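# Slide handle so needle points at differently coloured lamp

## Task

Move the handle along its slide until the tip of the needle sits over the lamp whose colour differs from the others, and it must stay there after the robot lets go.

## Robot and tools

Robot: two arms, left_arm (carrying a left hand) and right_arm (carrying a right hand, the mirror of the left). In the scene frame the origin is at table-top height, midway between the nominal bases. +z is up, +x points out over the table, and left_arm is on the +y side. Camera and left/right image sides do not follow these names. The calibrated bases are left_arm at (-0.017, +0.363, 0) m, quat_wxyz (+1.000, 0, 0, -0.017), and right_arm at (-0.030, -0.323, 0) m, quat_wxyz (+1.000, 0, 0, +0.004). A camera stand is fixed behind the arms.

Frames: each arm's hand positions, orientations, targets and offsets use that arm's own base frame. The table and the fixed cameras use the scene frame. The hand point is 0.05 m in front of the palm and 0.15 m out from the wrist face. Its +z runs along the straight fingers, which reach 0.06 to 0.07 m past it. Its +y points out of the palm, and the finger centre lines lie 0.06 m behind the point along -y. On the right hand +x points away from the thumb; on the left hand +x points toward the thumb. A wrist bracket on the little-finger side reaches 0.10 m across the palm and can strike things.

A row holds 28 numbers, each in [-1, 1], and always covers both arms. Order: left dx, dy, dz, rx, ry, rz; left little, ring, middle, index, thumb_bend, thumb_turn, force_limit, speed; then the same fourteen for the right arm. The pose numbers are offsets, not poses. They count from that arm's Hand target as it was when the action or move began, along the arm's base axes, and rotation is about the Hand target's position. Scale: 1.0 = 0.6 m or 180 degrees. rx, ry, rz form one rotation vector. A translation longer than 1.0 is cut back along its line. Send all six as 0 to ask for the current Hand target again. The controller limits the commanded orientation to 40 degrees from the measured one each step. The hand point often rests 1 to 3 cm short of the target (sometimes 5 cm, usually low) without touching anything. If so, send the remaining distance as a fresh offset.

Hand numbers are absolute targets, not offsets. For the fingers and thumb_bend, -1 is straight/open and +1 is curled/closed. For thumb_turn, -1 is beside the palm and +1 is in front of it, facing the fingers. force_limit runs linearly from about 0 N at -1 to 10 N at +1 (15 N for the two thumb motors); a closing motor stops at that fingertip load. speed rises from near zero at -1 to full at +0.48 and stays full up to +1; full travel takes 0.49 s. Use speed -0.94 or lower for a gentle grip. No value means 'leave alone'. To keep a hand unchanged, resend the eight numbers of the last row it actually ran. If it has not run one yet, send its hand_measured six, then hand_force_limit and hand_speed. A motor only starts when its target changes by 0.002 or more. It then locks at the target or at the force limit. To squeeze harder, raise force_limit and also send a more closed target. To loosen, send a target more open than hand_measured. With the thumb turned in, the hand grips objects about 0.035 to 0.065 m thick, or handles down to about 0.025 m.

Tools:
- execute_actions(actions, cameras): actions is a list of actions. Each action is up to 15 rows of 28 numbers, one row per 1/30 s step. A short action repeats its last row to fill 15 steps. Offsets in every row count from the same start. cameras takes names, ["all"] or []. If left out, you get images only when actions is empty.
- move(target, speed, blend, blocking, cameras): target is one 28-number row or a list of up to 15 rows. Every row's offsets count from the Hand targets at the start of the move, not from the previous row. speed is the top path speed in m/s, 0.002 to 4.3, default 0.25; turning is capped at twice that in rad/s. Give one value, or one per target. blend (m) rounds the corners at intermediate targets; 0 means stop at each. blocking=false returns early while the move keeps running. Paths are straight lines, last at least 0.5 s and at most 10 s, and do not avoid obstacles or the other arm.
- wait(seconds 0 to 10, cameras): holds the last commands; a running move goes on.
- stop(cameras): brakes a running move.
- zoom_image(camera, region [x0, y0, x1, y1] in pixels, at most 504 by 504): a closer look at the newest image from that camera.
- show_instructions(): shows the reference images.
- finished_scene(scene=1): ends the scene for good.

Cameras: cam_head_left, cam_head_right, cam_high, cam_left_wrist, cam_right_wrist, each 896x504.

Results: each arm reports end_effector_position (m) and end_effector_quat_wxyz in its base frame, accurate to within a few cm. 'Hand target' is the last commanded pose after clipping; the next offsets start from it. The hand readings hand_measured, hand_stopped_by (moving, target, force, stalled, fault) and hand_load_n (positive when the finger is pushed open) follow the motor order above. A lost grip shows as the load dropping to about 0. Results also give joint velocities, joint torques (these include the arm's own weight) and motor temperatures. A move adds a 'move:' line giving how it ended: done (within 10 mm and 2 degrees), off_target, moving, held or fault. limits=paced means the pose was clipped; limits=held means steps were withheld.

Cautions: strike nothing fixed or heavy hard, since that fails the task. Any contact is harder with faster motion or with a target set further past the contact. Keep the two arms from touching or pressing on each other, and never let one hand close on the other's fingers. Do not overload fingers by pushing, pulling or twisting. Do not drop objects or release them while they are moving. Steer paths around an arm's own base, not close past it. Avoid long stretched-out holds and pushing toward unreachable poses: motors heat, warn at 85 °C, and at 100 °C the arm goes limp for 30 to 60 s. To end a push against something, command a target back on the near side of the hand point.

Each tool is called after "Emit:" in YAML: its name, and indented under it one key for each argument.

Reference images:

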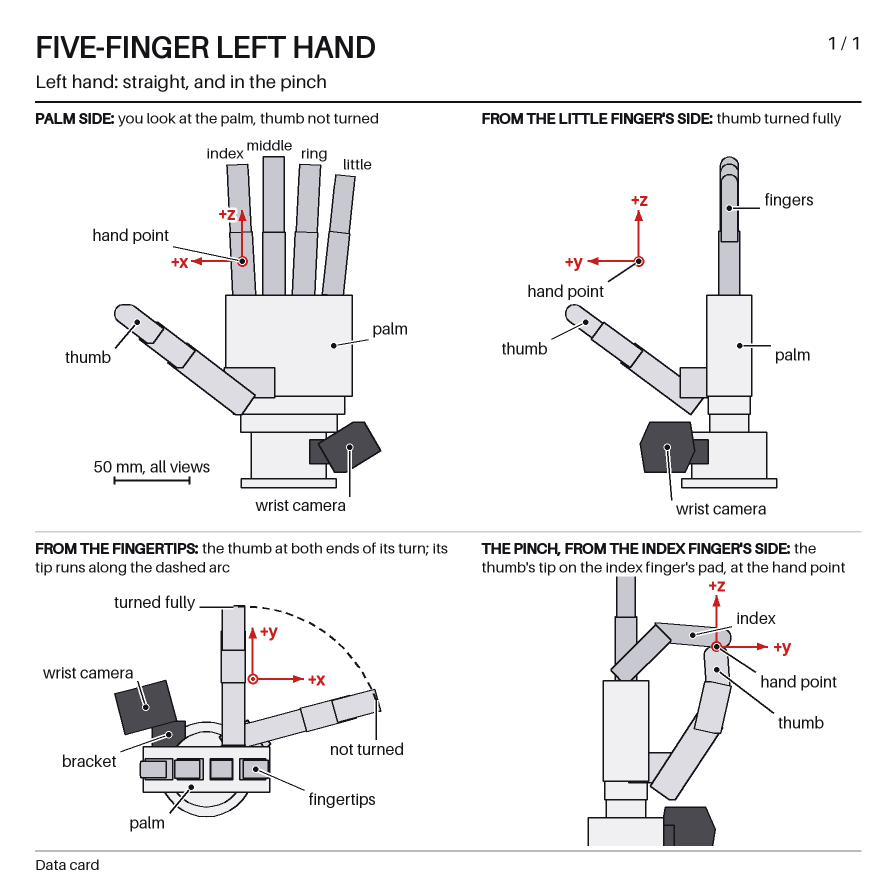

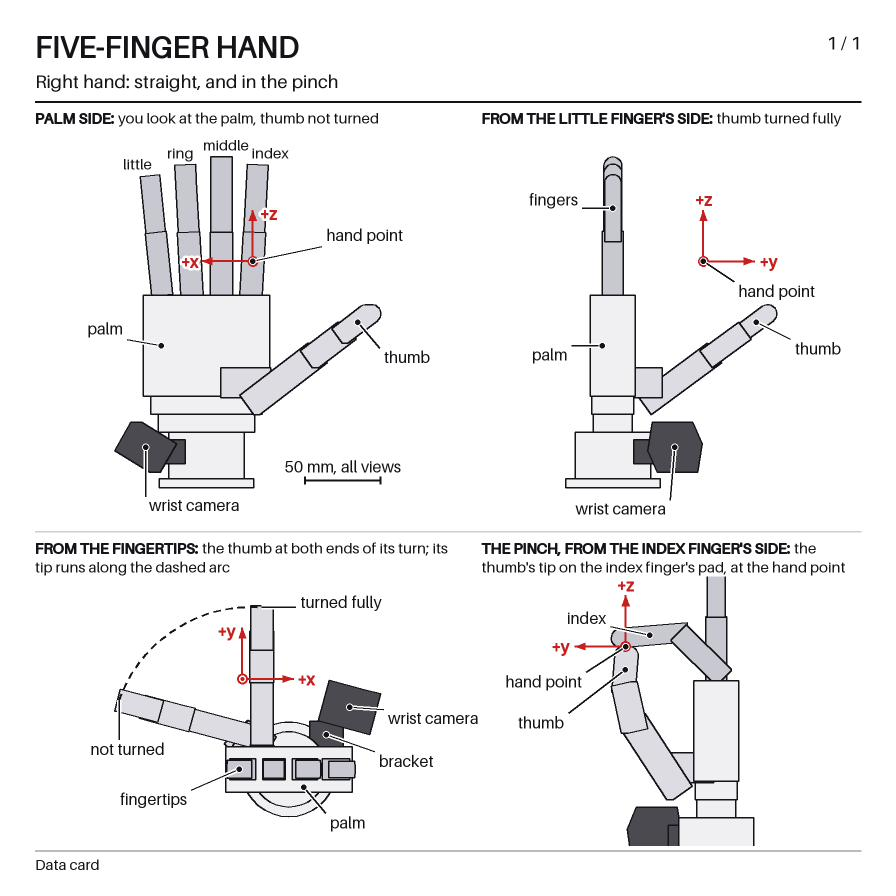

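## Session

Emit:
execute_actions:
  actions: []

Scene clock: 0.00 s.
left_arm: end_effector_position=(+0.2843, -0.0376, +0.1044) hand_measured=(+1.000, +1.000, -0.620, -0.620, -1.000, +0.952) hand_load_n=(+0.0, +0.0, +0.0, +0.0, +0.0, +0.0) hand_stopped_by=(target, target, target, target, target, target) hand_force_limit=0.00 hand_speed=-0.80 end_effector_quat_wxyz=(-0.461, +0.702, -0.422, +0.343) | right_arm: end_effector_position=(+0.5425, +0.0349, +0.4392) hand_measured=(-1.000, -1.000, -1.000, -1.000, -1.000, -1.000) hand_load_n=(+0.0, +0.0, +0.0, +0.0, +0.0, +0.0) hand_stopped_by=(target, target, target, target, target, target) hand_force_limit=0.00 hand_speed=-0.80 end_effector_quat_wxyz=(+0.501, -0.504, +0.495, -0.500)
Joint positions: left_arm=[-0.501 0.393 0.189 -0.318 -0.82 -0.496] | right_arm=[0.009 1.05 1.067 -0.014 -0.002 -0.008]
Joint velocities: within noise
Joint torques (N m): no reading
Motor temperatures (°C): left_arm=[26 27 25 27 25 24] | right_arm=[28 25 25 23 23 24]
Heat: left arm: hottest shoulder 27 °C; right arm: hottest waist 28 °C.
Hand target: left_arm +0.2915, -0.0415, +0.1241; -0.461, +0.700, -0.411, +0.358 | right_arm +0.5448, +0.0349, +0.4530; +0.507, -0.498, +0.489, -0.506

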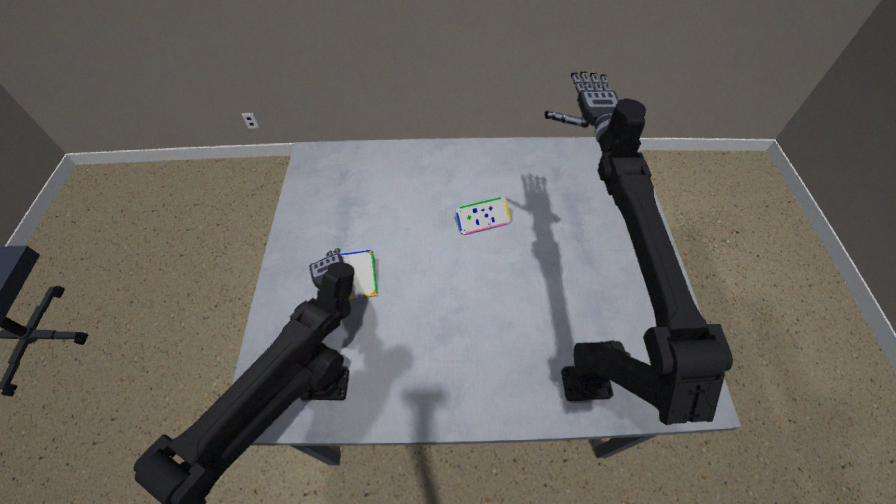

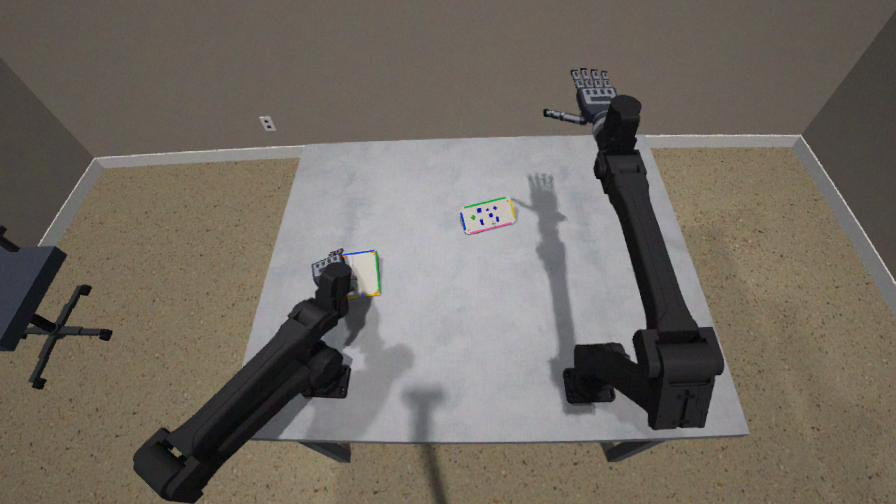

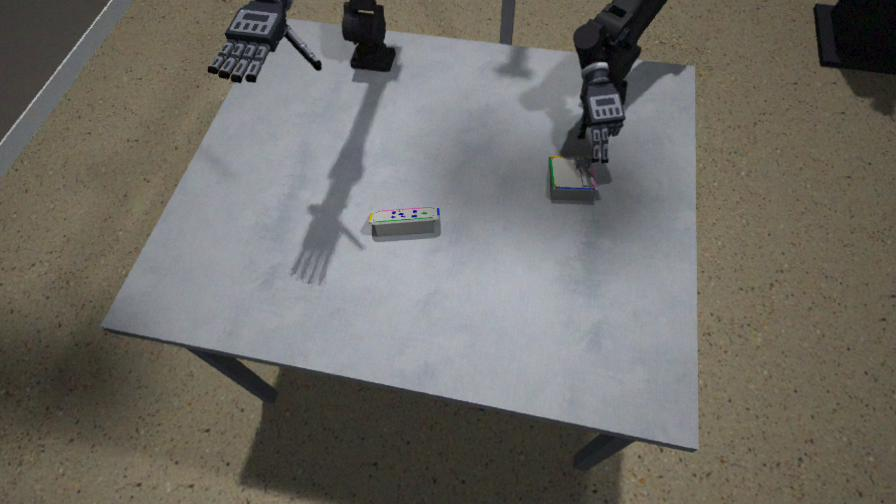

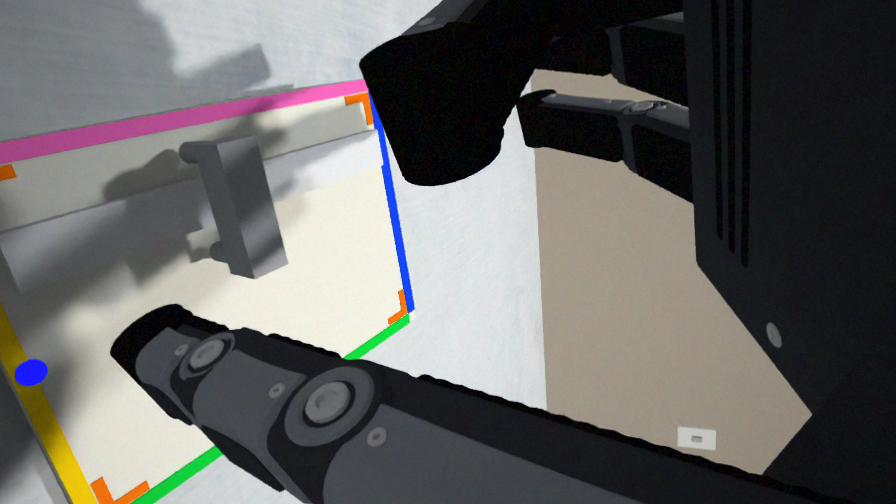

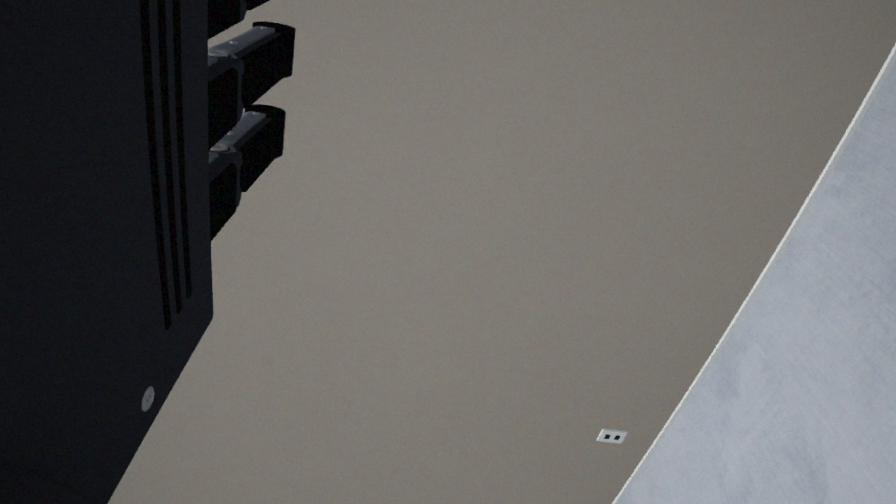

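Emit:
zoom_image:
  camera: "cam_head_left"
  region: [280, 220, 420, 320]

Emit:
zoom_image:
  camera: "cam_head_left"
  region: [430, 180, 540, 250]

Emit:
zoom_image:
  camera: "cam_high"
  region: [520, 50, 660, 220]

Emit:
zoom_image:
  camera: "cam_high"
  region: [350, 190, 460, 250]

Emit:
zoom_image:
  camera: "cam_left_wrist"
  region: [0, 50, 450, 504]

Scaled by 3.600 from the camera's 896x504 image, which has a finer 1280x720 frame.

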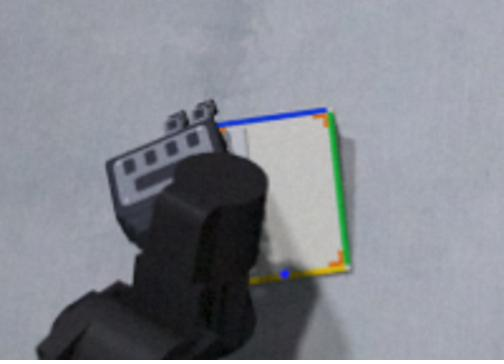

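Scaled by 4.582 from the camera's 896x504 image, which has a finer 1280x720 frame.

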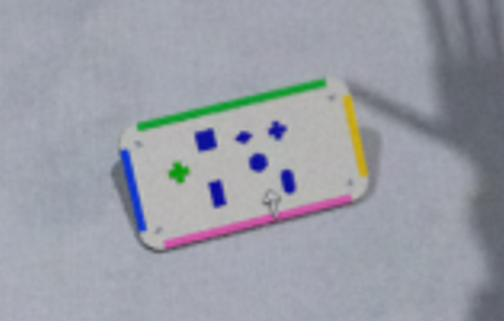

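Scaled by 2.965 from the camera's 896x504 image, which has a finer 1280x720 frame.

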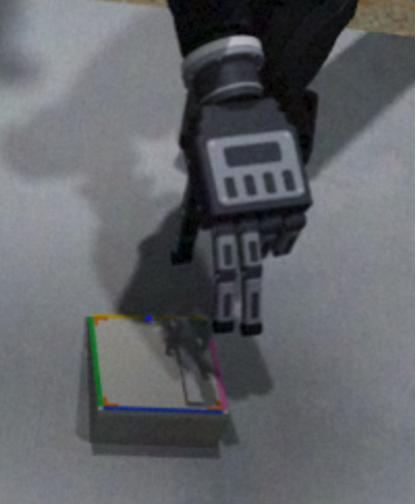

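Scaled by 4.582 from the camera's 896x504 image, which has a finer 1280x720 frame.

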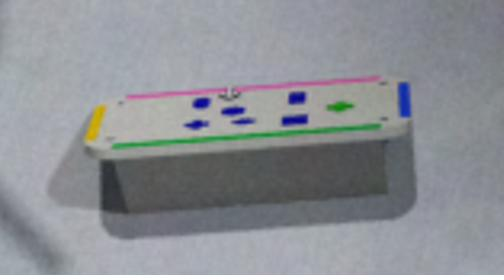

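Scaled by 1.110 from the camera's 896x504 image, which has a finer 1280x720 frame.

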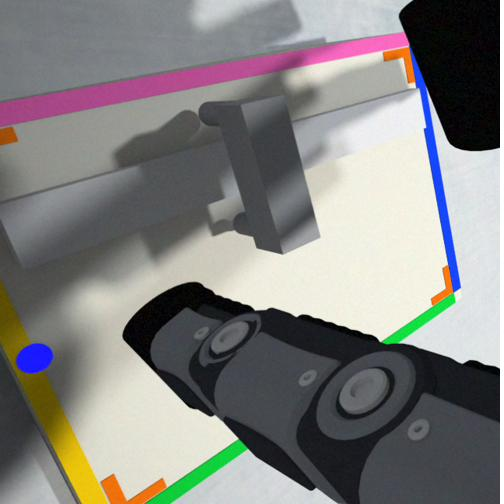

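Emit:
move:
  target: [-0.05, 0.0, 0.2, 0,0,0, 1,1,-0.62,-0.62,-1,0.952,-1,-0.8, 0,0,0,0,0,0,-1,-1,-1,-1,-1,-1,-1,-0.8]
  cameras: ["cam_head_left","cam_high","cam_left_wrist"]

Scene clock: 28.50 s.
left_arm: end_effector_position=(+0.2570, -0.0356, +0.2031) hand_measured=(+1.000, +1.000, -0.620, -0.620, -1.000, +0.952) hand_load_n=(-0.5, +0.5, +0.0, +0.0, +0.0, +0.0) hand_stopped_by=(target, target, target, target, target, target) hand_force_limit=-1.00 hand_speed=-0.80 end_effector_quat_wxyz=(-0.466, +0.699, -0.434, +0.326) | right_arm: end_effector_position=(+0.5425, +0.0349, +0.4392) hand_measured=(-1.000, -1.000, -1.000, -1.000, -1.000, -1.000) hand_load_n=(+0.0, +0.0, +0.0, +0.0, +0.0, +0.0) hand_stopped_by=(target, target, target, target, target, target) hand_force_limit=-1.00 hand_speed=-0.80 end_effector_quat_wxyz=(+0.501, -0.504, +0.495, -0.500)
Joint positions: left_arm=[-0.611 0.3 0.464 -0.787 -0.919 -0.574] | right_arm=[0.009 1.05 1.067 -0.014 -0.002 -0.008]
Joint torques (N m): left_arm=[-0.91 2.96 17.44 1.42 -0.57 -0.14] | right_arm=[0.26 -7.12 12.29 2.09 -0.02 -0.01]
Heat: left arm: hottest elbow 28 °C; right arm: hottest waist 28 °C.
Hand target: left_arm +0.2615, -0.0414, +0.2440; -0.462, +0.700, -0.411, +0.358 | right_arm +0.5448, +0.0349, +0.4530; +0.507, -0.498, +0.489, -0.506
Off the commanded pose: left_arm 0.042 m, 5 deg | right_arm 0.014 m, 1 deg.
move: off_target (left_arm, right_arm)
Images, in order (width x height): cam_head_left 896x504, cam_high 896x504, cam_left_wrist 896x504.

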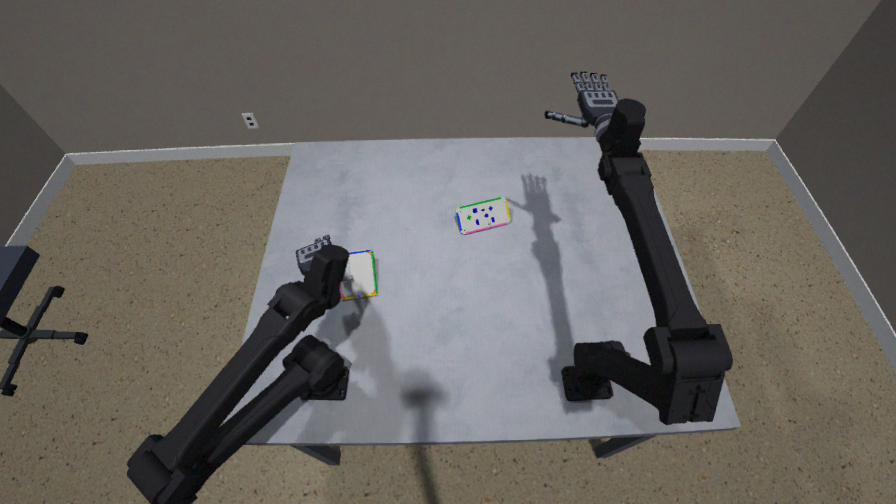

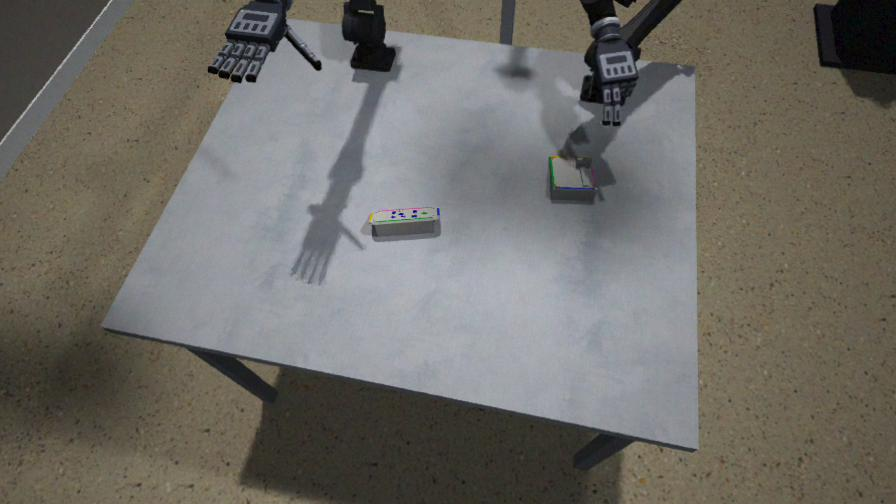

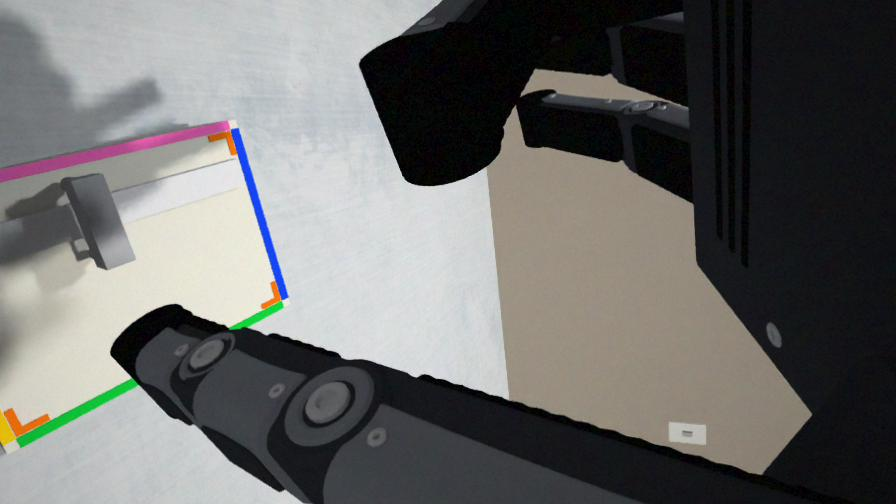

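Emit:
zoom_image:
  camera: "cam_head_left"
  region: [320, 235, 400, 315]

Emit:
zoom_image:
  camera: "cam_high"
  region: [530, 140, 610, 210]

Emit:
zoom_image:
  camera: "cam_left_wrist"
  region: [0, 120, 260, 300]

Emit:
zoom_image:
  camera: "cam_head_left"
  region: [450, 190, 520, 240]

Scaled by 6.300 from the camera's 896x504 image, which has a finer 1280x720 frame.

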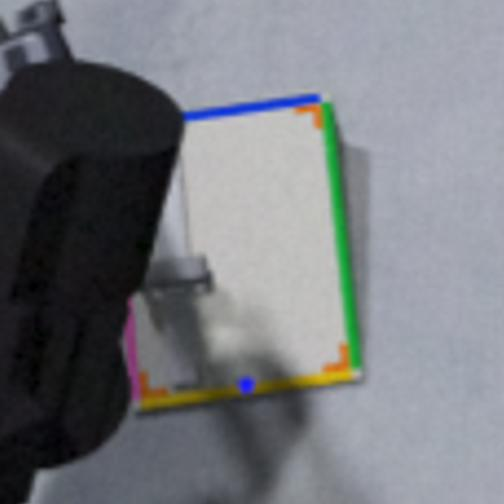

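Scaled by 6.300 from the camera's 896x504 image, which has a finer 1280x720 frame.

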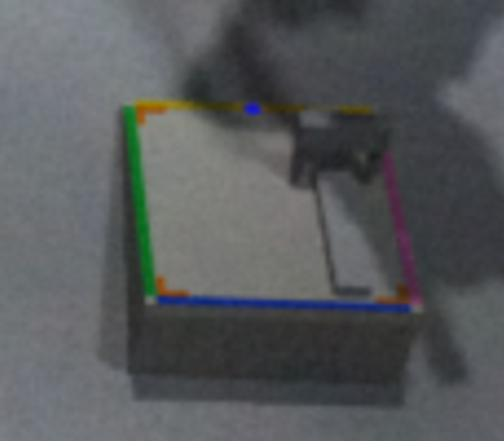

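Scaled by 1.938 from the camera's 896x504 image, which has a finer 1280x720 frame.

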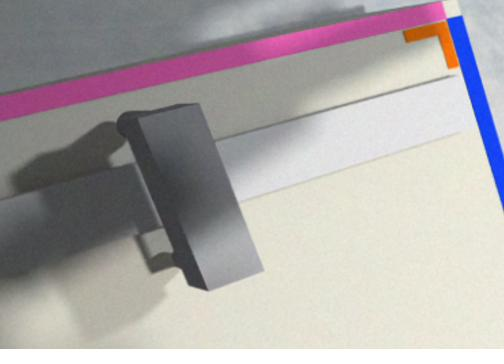

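Scaled by 7.200 from the camera's 896x504 image, which has a finer 1280x720 frame.

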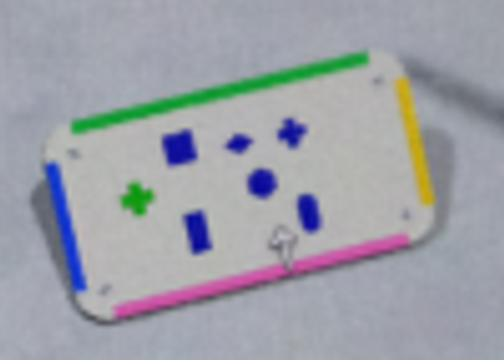

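Emit:
move:
  target: [-0.05, 0.22, 0.05, 0,0,0, 1,1,-0.62,-0.62,-1,0.952,-1,-0.8, 0,0,0,0,0,0,-1,-1,-1,-1,-1,-1,-1,-0.8]
  cameras: ["cam_head_left","cam_head_right","cam_high","cam_left_wrist"]

Emit:
zoom_image:
  camera: "cam_head_left"
  region: [320, 235, 400, 315]

Emit:
zoom_image:
  camera: "cam_head_right"
  region: [320, 235, 400, 315]

Emit:
zoom_image:
  camera: "cam_high"
  region: [530, 140, 610, 210]

Scene clock: 92.77 s.
left_arm: end_effector_position=(+0.2282, +0.0845, +0.2329) hand_measured=(+1.000, +1.000, -0.620, -0.620, -1.000, +0.952) hand_load_n=(+0.0, +0.0, +0.0, +0.0, +0.0, +0.0) hand_stopped_by=(target, target, target, target, target, target) hand_force_limit=-1.00 hand_speed=-0.80 end_effector_quat_wxyz=(-0.429, +0.723, -0.410, +0.353) | right_arm: end_effector_position=(+0.5425, +0.0349, +0.4392) hand_measured=(-1.000, -1.000, -1.000, -1.000, -1.000, -1.000) hand_load_n=(+0.0, +0.0, +0.0, +0.0, +0.0, +0.0) hand_stopped_by=(target, target, target, target, target, target) hand_force_limit=-1.00 hand_speed=-0.80 end_effector_quat_wxyz=(+0.501, -0.504, +0.495, -0.500)
Joint positions: left_arm=[0.793 0.187 0.506 -0.745 0.392 -0.001] | right_arm=[0.009 1.05 1.067 -0.014 -0.002 -0.008]
Joint torques (N m): left_arm=[0.26 4.72 17.48 2.63 0.14 0.12] | right_arm=[0.32 -7.06 12.23 2.06 -0.03 -0.02]
Motor temperatures (°C): left_arm=[26 27 35 27 26 24] | right_arm=[28 26 30 23 23 23]
Heat: left arm: hottest elbow 35 °C; right arm: hottest elbow 30 °C.
Hand target: left_arm +0.2314, +0.0906, +0.2742; -0.462, +0.700, -0.411, +0.358 | right_arm +0.5448, +0.0349, +0.4530; +0.507, -0.498, +0.489, -0.506
Off the commanded pose: left_arm 0.042 m, 5 deg | right_arm 0.014 m, 1 deg.
move: off_target (left_arm, right_arm)
Images, in order (width x height): cam_head_left 896x504, cam_head_right 896x504, cam_high 896x504, cam_left_wrist 896x504.

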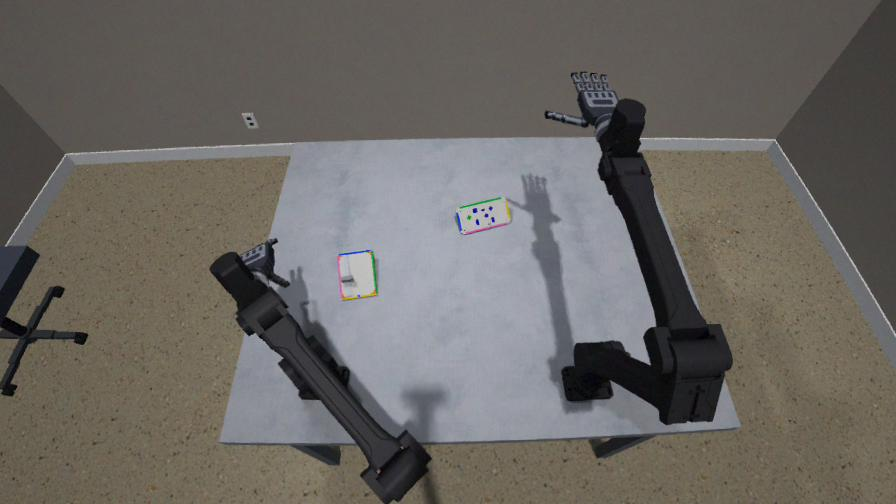

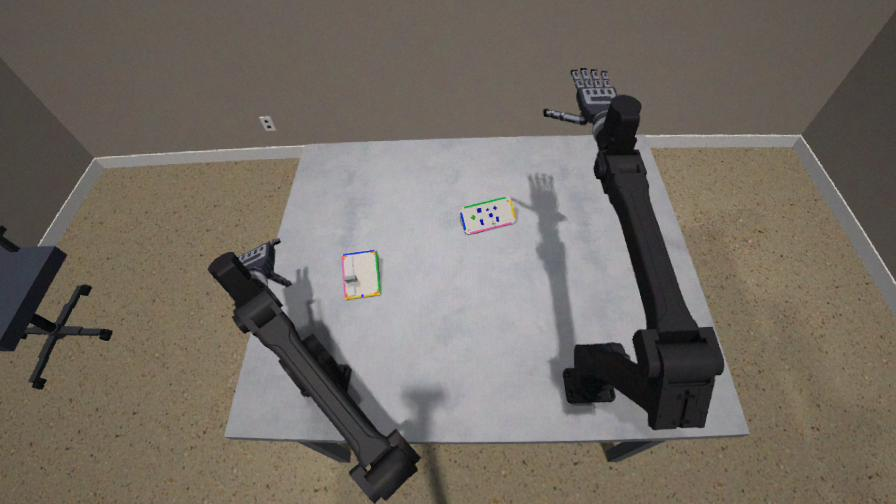

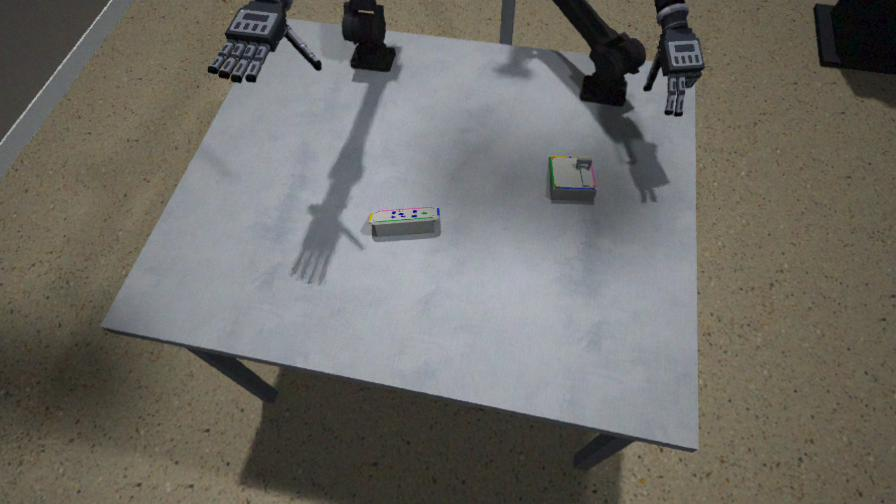

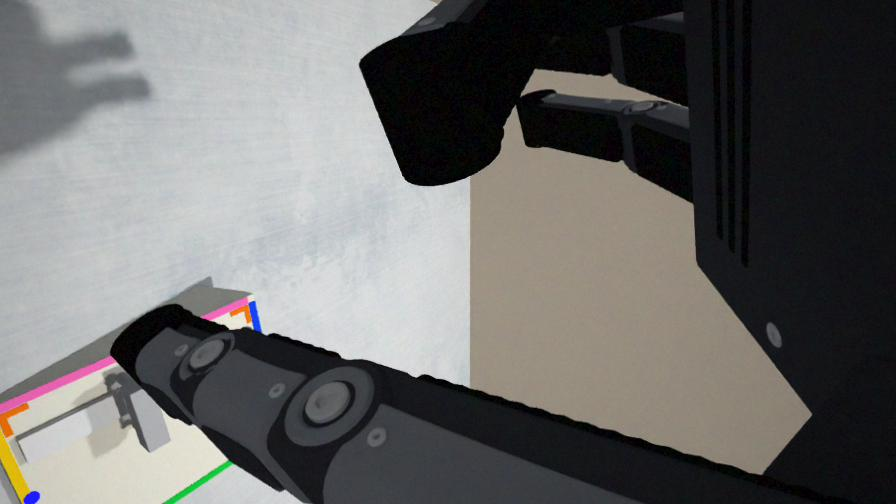

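Scaled by 6.300 from the camera's 896x504 image, which has a finer 1280x720 frame.

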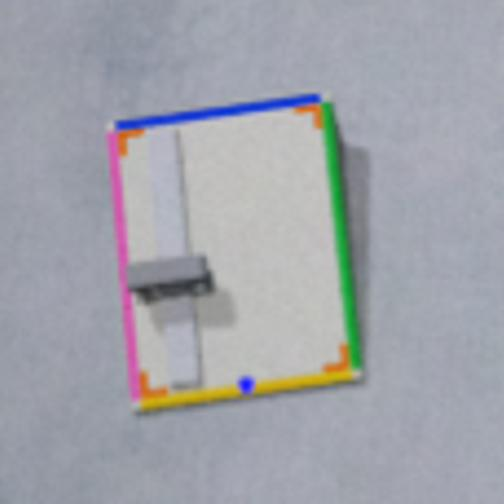

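Scaled by 6.300 from the camera's 896x504 image, which has a finer 1280x720 frame.

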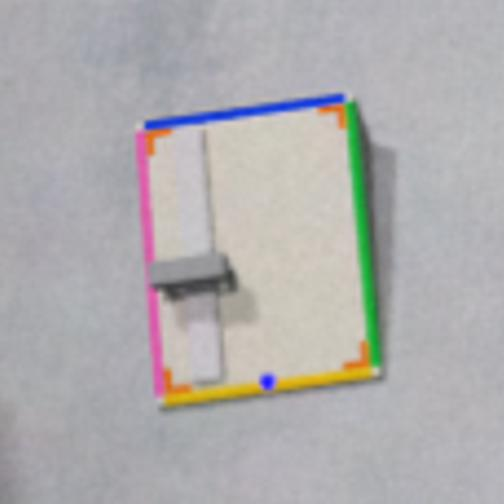

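Scaled by 6.300 from the camera's 896x504 image, which has a finer 1280x720 frame.

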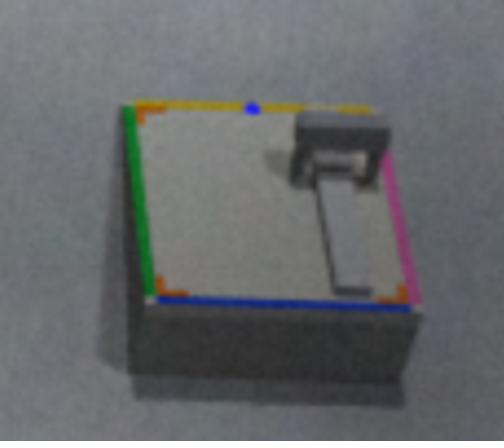

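Emit:
zoom_image:
  camera: "cam_high"
  region: [200, 0, 420, 120]

Emit:
zoom_image:
  camera: "cam_high"
  region: [560, 30, 720, 130]

Emit:
zoom_image:
  camera: "cam_head_left"
  region: [200, 330, 380, 460]

Emit:
zoom_image:
  camera: "cam_head_left"
  region: [540, 330, 760, 450]

Emit:
zoom_image:
  camera: "cam_head_left"
  region: [560, 60, 680, 160]

Scaled by 2.291 from the camera's 896x504 image, which has a finer 1280x720 frame.

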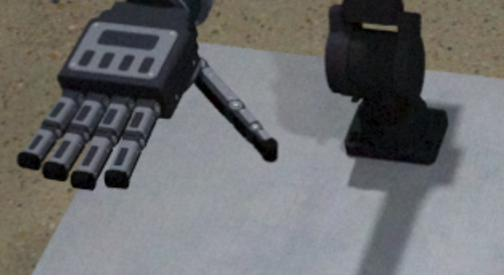

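Scaled by 3.150 from the camera's 896x504 image, which has a finer 1280x720 frame.

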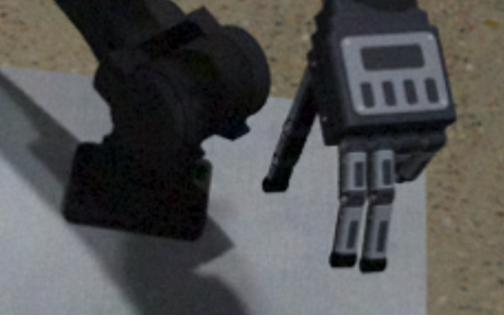

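Scaled by 2.800 from the camera's 896x504 image, which has a finer 1280x720 frame.

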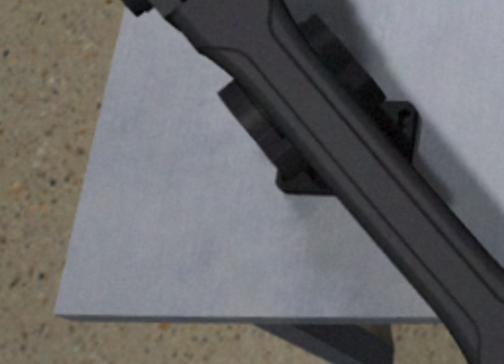

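Scaled by 2.291 from the camera's 896x504 image, which has a finer 1280x720 frame.

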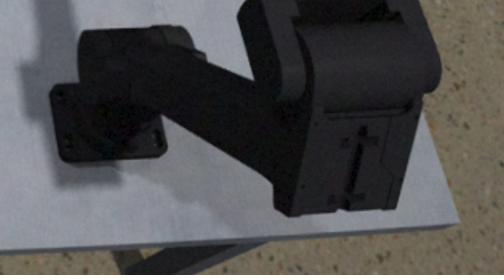

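Scaled by 4.200 from the camera's 896x504 image, which has a finer 1280x720 frame.

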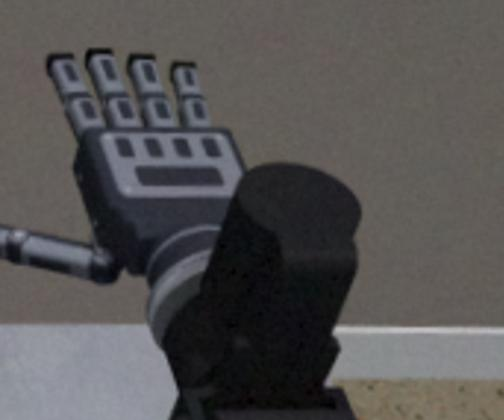

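Emit:
move:
  target: [0.0717,-0.2117,-0.1667,0.0482,-0.0241,-0.076, -1,-1,-0.62,-0.62,-0.1,1,0,0.2, 0,0,0,0,0,0,-1,-1,-1,-1,-1,-1,-1,-0.8]
  cameras: ["cam_head_left","cam_high","cam_left_wrist"]

Emit:
zoom_image:
  camera: "cam_high"
  region: [520, 50, 660, 220]

Emit:
zoom_image:
  camera: "cam_head_left"
  region: [280, 200, 420, 320]

Scene clock: 331.47 s.
left_arm: end_effector_position=(+0.2718, -0.0333, +0.1735) hand_measured=(-1.000, -1.000, -0.620, -0.620, -0.100, +1.000) hand_load_n=(+0.0, +0.0, +0.0, +0.0, +0.0, +0.0) hand_stopped_by=(target, target, target, target, target, target) hand_force_limit=0.00 hand_speed=0.20 end_effector_quat_wxyz=(-0.484, +0.594, -0.504, +0.398) | right_arm: end_effector_position=(+0.5425, +0.0349, +0.4392) hand_measured=(-1.000, -1.000, -1.000, -1.000, -1.000, -1.000) hand_load_n=(+0.0, +0.0, +0.0, +0.0, +0.0, +0.0) hand_stopped_by=(target, target, target, target, target, target) hand_force_limit=-1.00 hand_speed=-0.80 end_effector_quat_wxyz=(+0.501, -0.504, +0.495, -0.500)
Joint positions: left_arm=[-0.361 0.086 0.249 -0.412 -0.527 -0.112] | right_arm=[0.009 1.05 1.067 -0.014 -0.002 -0.008]
Joint torques (N m): left_arm=[-0.85 4.95 10.88 2.92 -0.28 -0.13] | right_arm=[0.15 -6.95 12.27 2.07 -0.03 -0.02]
Motor temperatures (°C): left_arm=[26 27 45 27 25 24] | right_arm=[27 26 33 23 23 23]
Heat: left arm: hottest elbow 45 °C; right arm: hottest elbow 33 °C.
Hand target: left_arm +0.2745, -0.0365, +0.1741; -0.482, +0.595, -0.499, +0.405 | right_arm +0.5448, +0.0349, +0.4530; +0.507, -0.498, +0.489, -0.506
Off the commanded pose: left_arm 0.004 m, 1 deg | right_arm 0.014 m, 1 deg.
move: off_target (right_arm)
Images, in order (width x height): cam_head_left 896x504, cam_high 896x504, cam_left_wrist 896x504.

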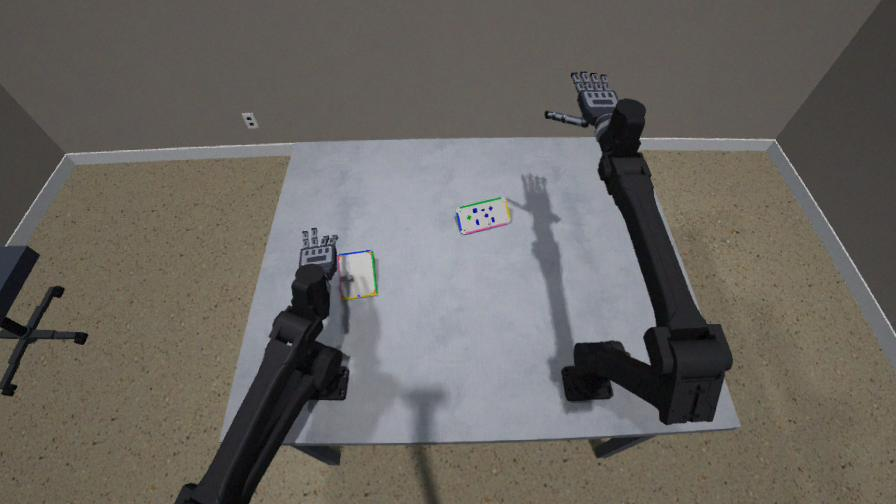

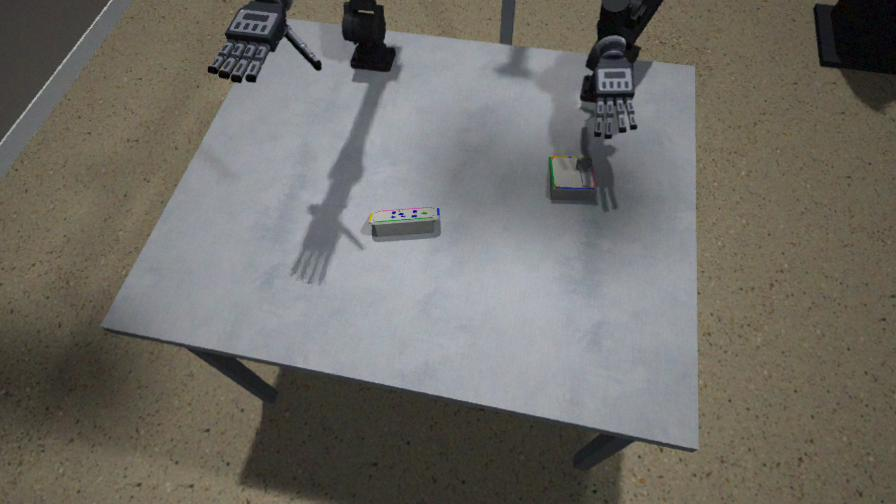

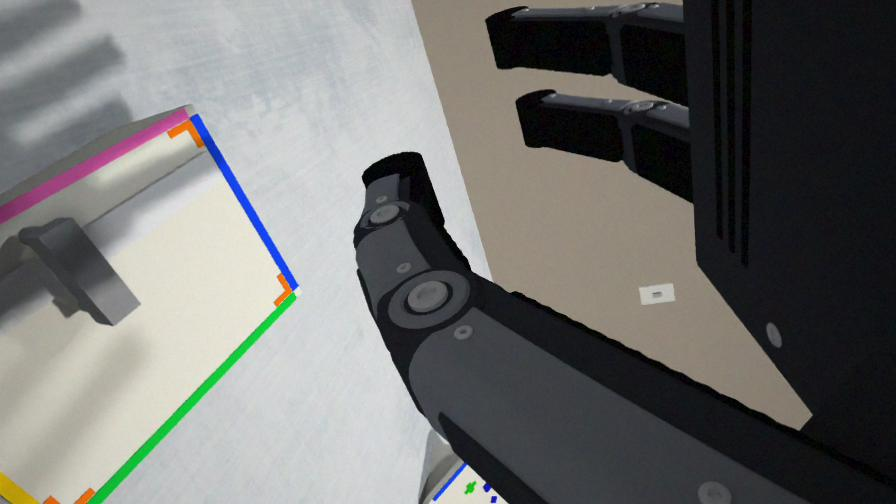

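Scaled by 2.965 from the camera's 896x504 image, which has a finer 1280x720 frame.

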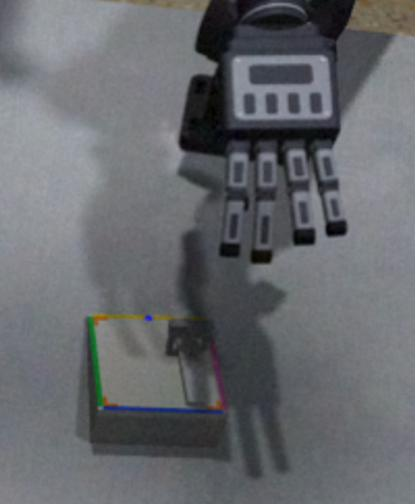

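Scaled by 3.600 from the camera's 896x504 image, which has a finer 1280x720 frame.

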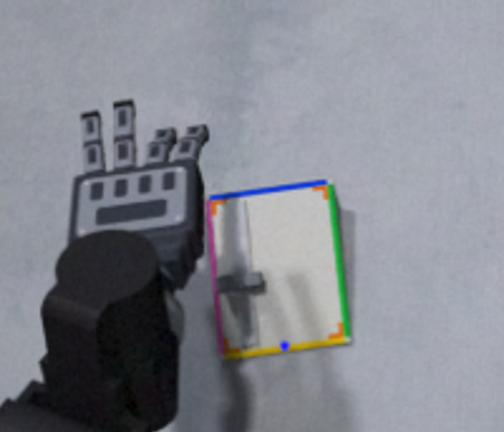

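Emit:
move:
  target: [0.0025,-0.005,-0.1567,0,0,0, -1,-1,-0.62,-0.62,-0.1,1,0,0.2, 0,0,0,0,0,0,-1,-1,-1,-1,-1,-1,-1,-0.8]
  speed: 0.15
  cameras: ["cam_head_left","cam_high","cam_left_wrist"]

Emit:
zoom_image:
  camera: "cam_high"
  region: [530, 90, 650, 210]

Scene clock: 349.13 s.
left_arm: end_effector_position=(+0.2676, -0.0350, +0.0778) hand_measured=(-1.000, -1.000, -0.620, -0.620, -0.100, +1.000) hand_load_n=(+0.0, +0.0, +0.0, +0.0, +0.0, +0.0) hand_stopped_by=(target, target, target, target, target, target) hand_force_limit=0.00 hand_speed=0.20 end_effector_quat_wxyz=(-0.480, +0.597, -0.512, +0.388) | right_arm: end_effector_position=(+0.5425, +0.0349, +0.4392) hand_measured=(-1.000, -1.000, -1.000, -1.000, -1.000, -1.000) hand_load_n=(+0.0, +0.0, +0.0, -0.5, +0.0, +0.0) hand_stopped_by=(target, target, target, target, target, target) hand_force_limit=-1.00 hand_speed=-0.80 end_effector_quat_wxyz=(+0.501, -0.504, +0.495, -0.500)
Joint positions: left_arm=[-0.389 0.032 0.014 -0.264 -0.553 -0.121] | right_arm=[0.009 1.05 1.067 -0.014 -0.002 -0.008]
Joint torques (N m): left_arm=[-0.21 4.37 12.46 1.8 -0.18 0.02] | right_arm=[0.26 -7 12.27 2.06 -0.03 -0.02]
Heat: left arm: hottest elbow 41 °C; right arm: hottest elbow 34 °C.
Hand target: left_arm +0.2685, -0.0351, +0.0845; -0.481, +0.596, -0.510, +0.391 (not the last commanded pose) | right_arm +0.5448, +0.0349, +0.4530; +0.507, -0.498, +0.489, -0.506
Off the commanded pose: left_arm 0.010 m, 2 deg | right_arm 0.014 m, 1 deg.
move: held (left_arm; a check stopped the path), off_target (right_arm); limits=held
pose unreachable (left arm): on one or more control steps of this call, first in action 0 (counted from 0), this arm could not follow its commanded pose, so it was not sent that pose on those steps. It may still have moved: this result reports where it is.
cause: moving toward the commanded pose would bring two parts of the arm too close to each other (joints 2 (shoulder) and 3 (elbow) lie between them).
Images, in order (width x height): cam_head_left 896x504, cam_high 896x504, cam_left_wrist 896x504.

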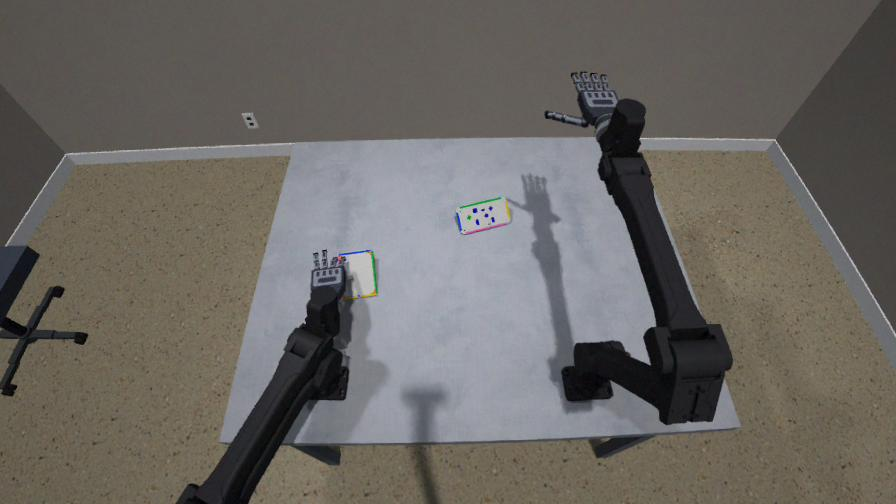

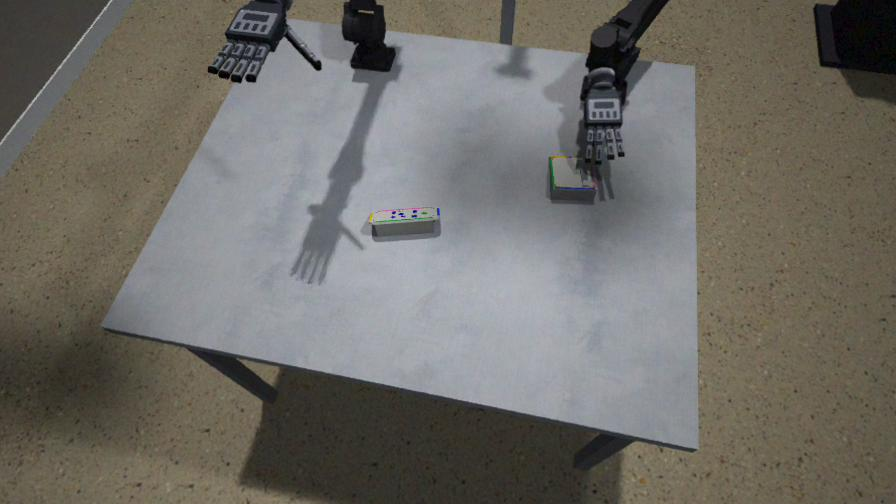

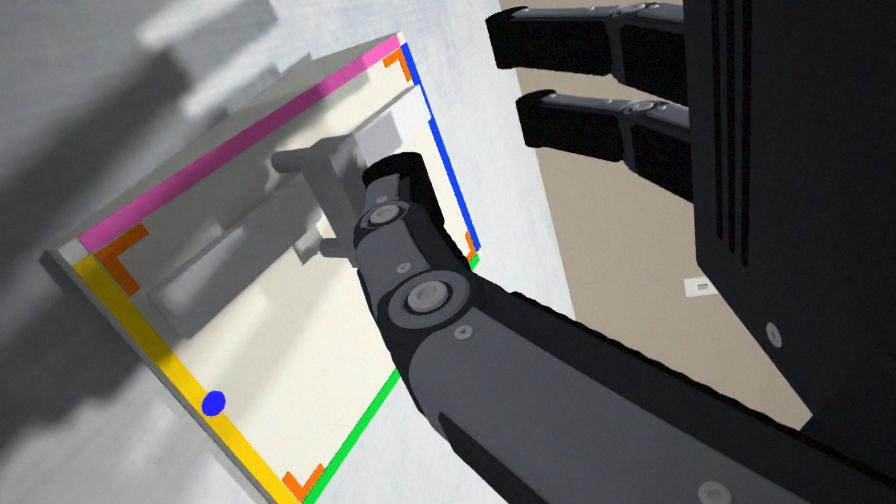

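Scaled by 4.200 from the camera's 896x504 image, which has a finer 1280x720 frame.

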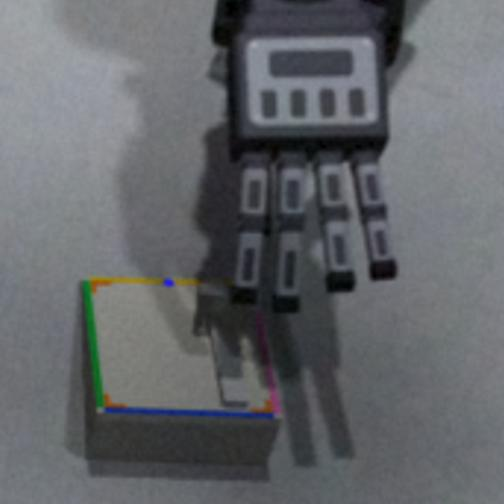

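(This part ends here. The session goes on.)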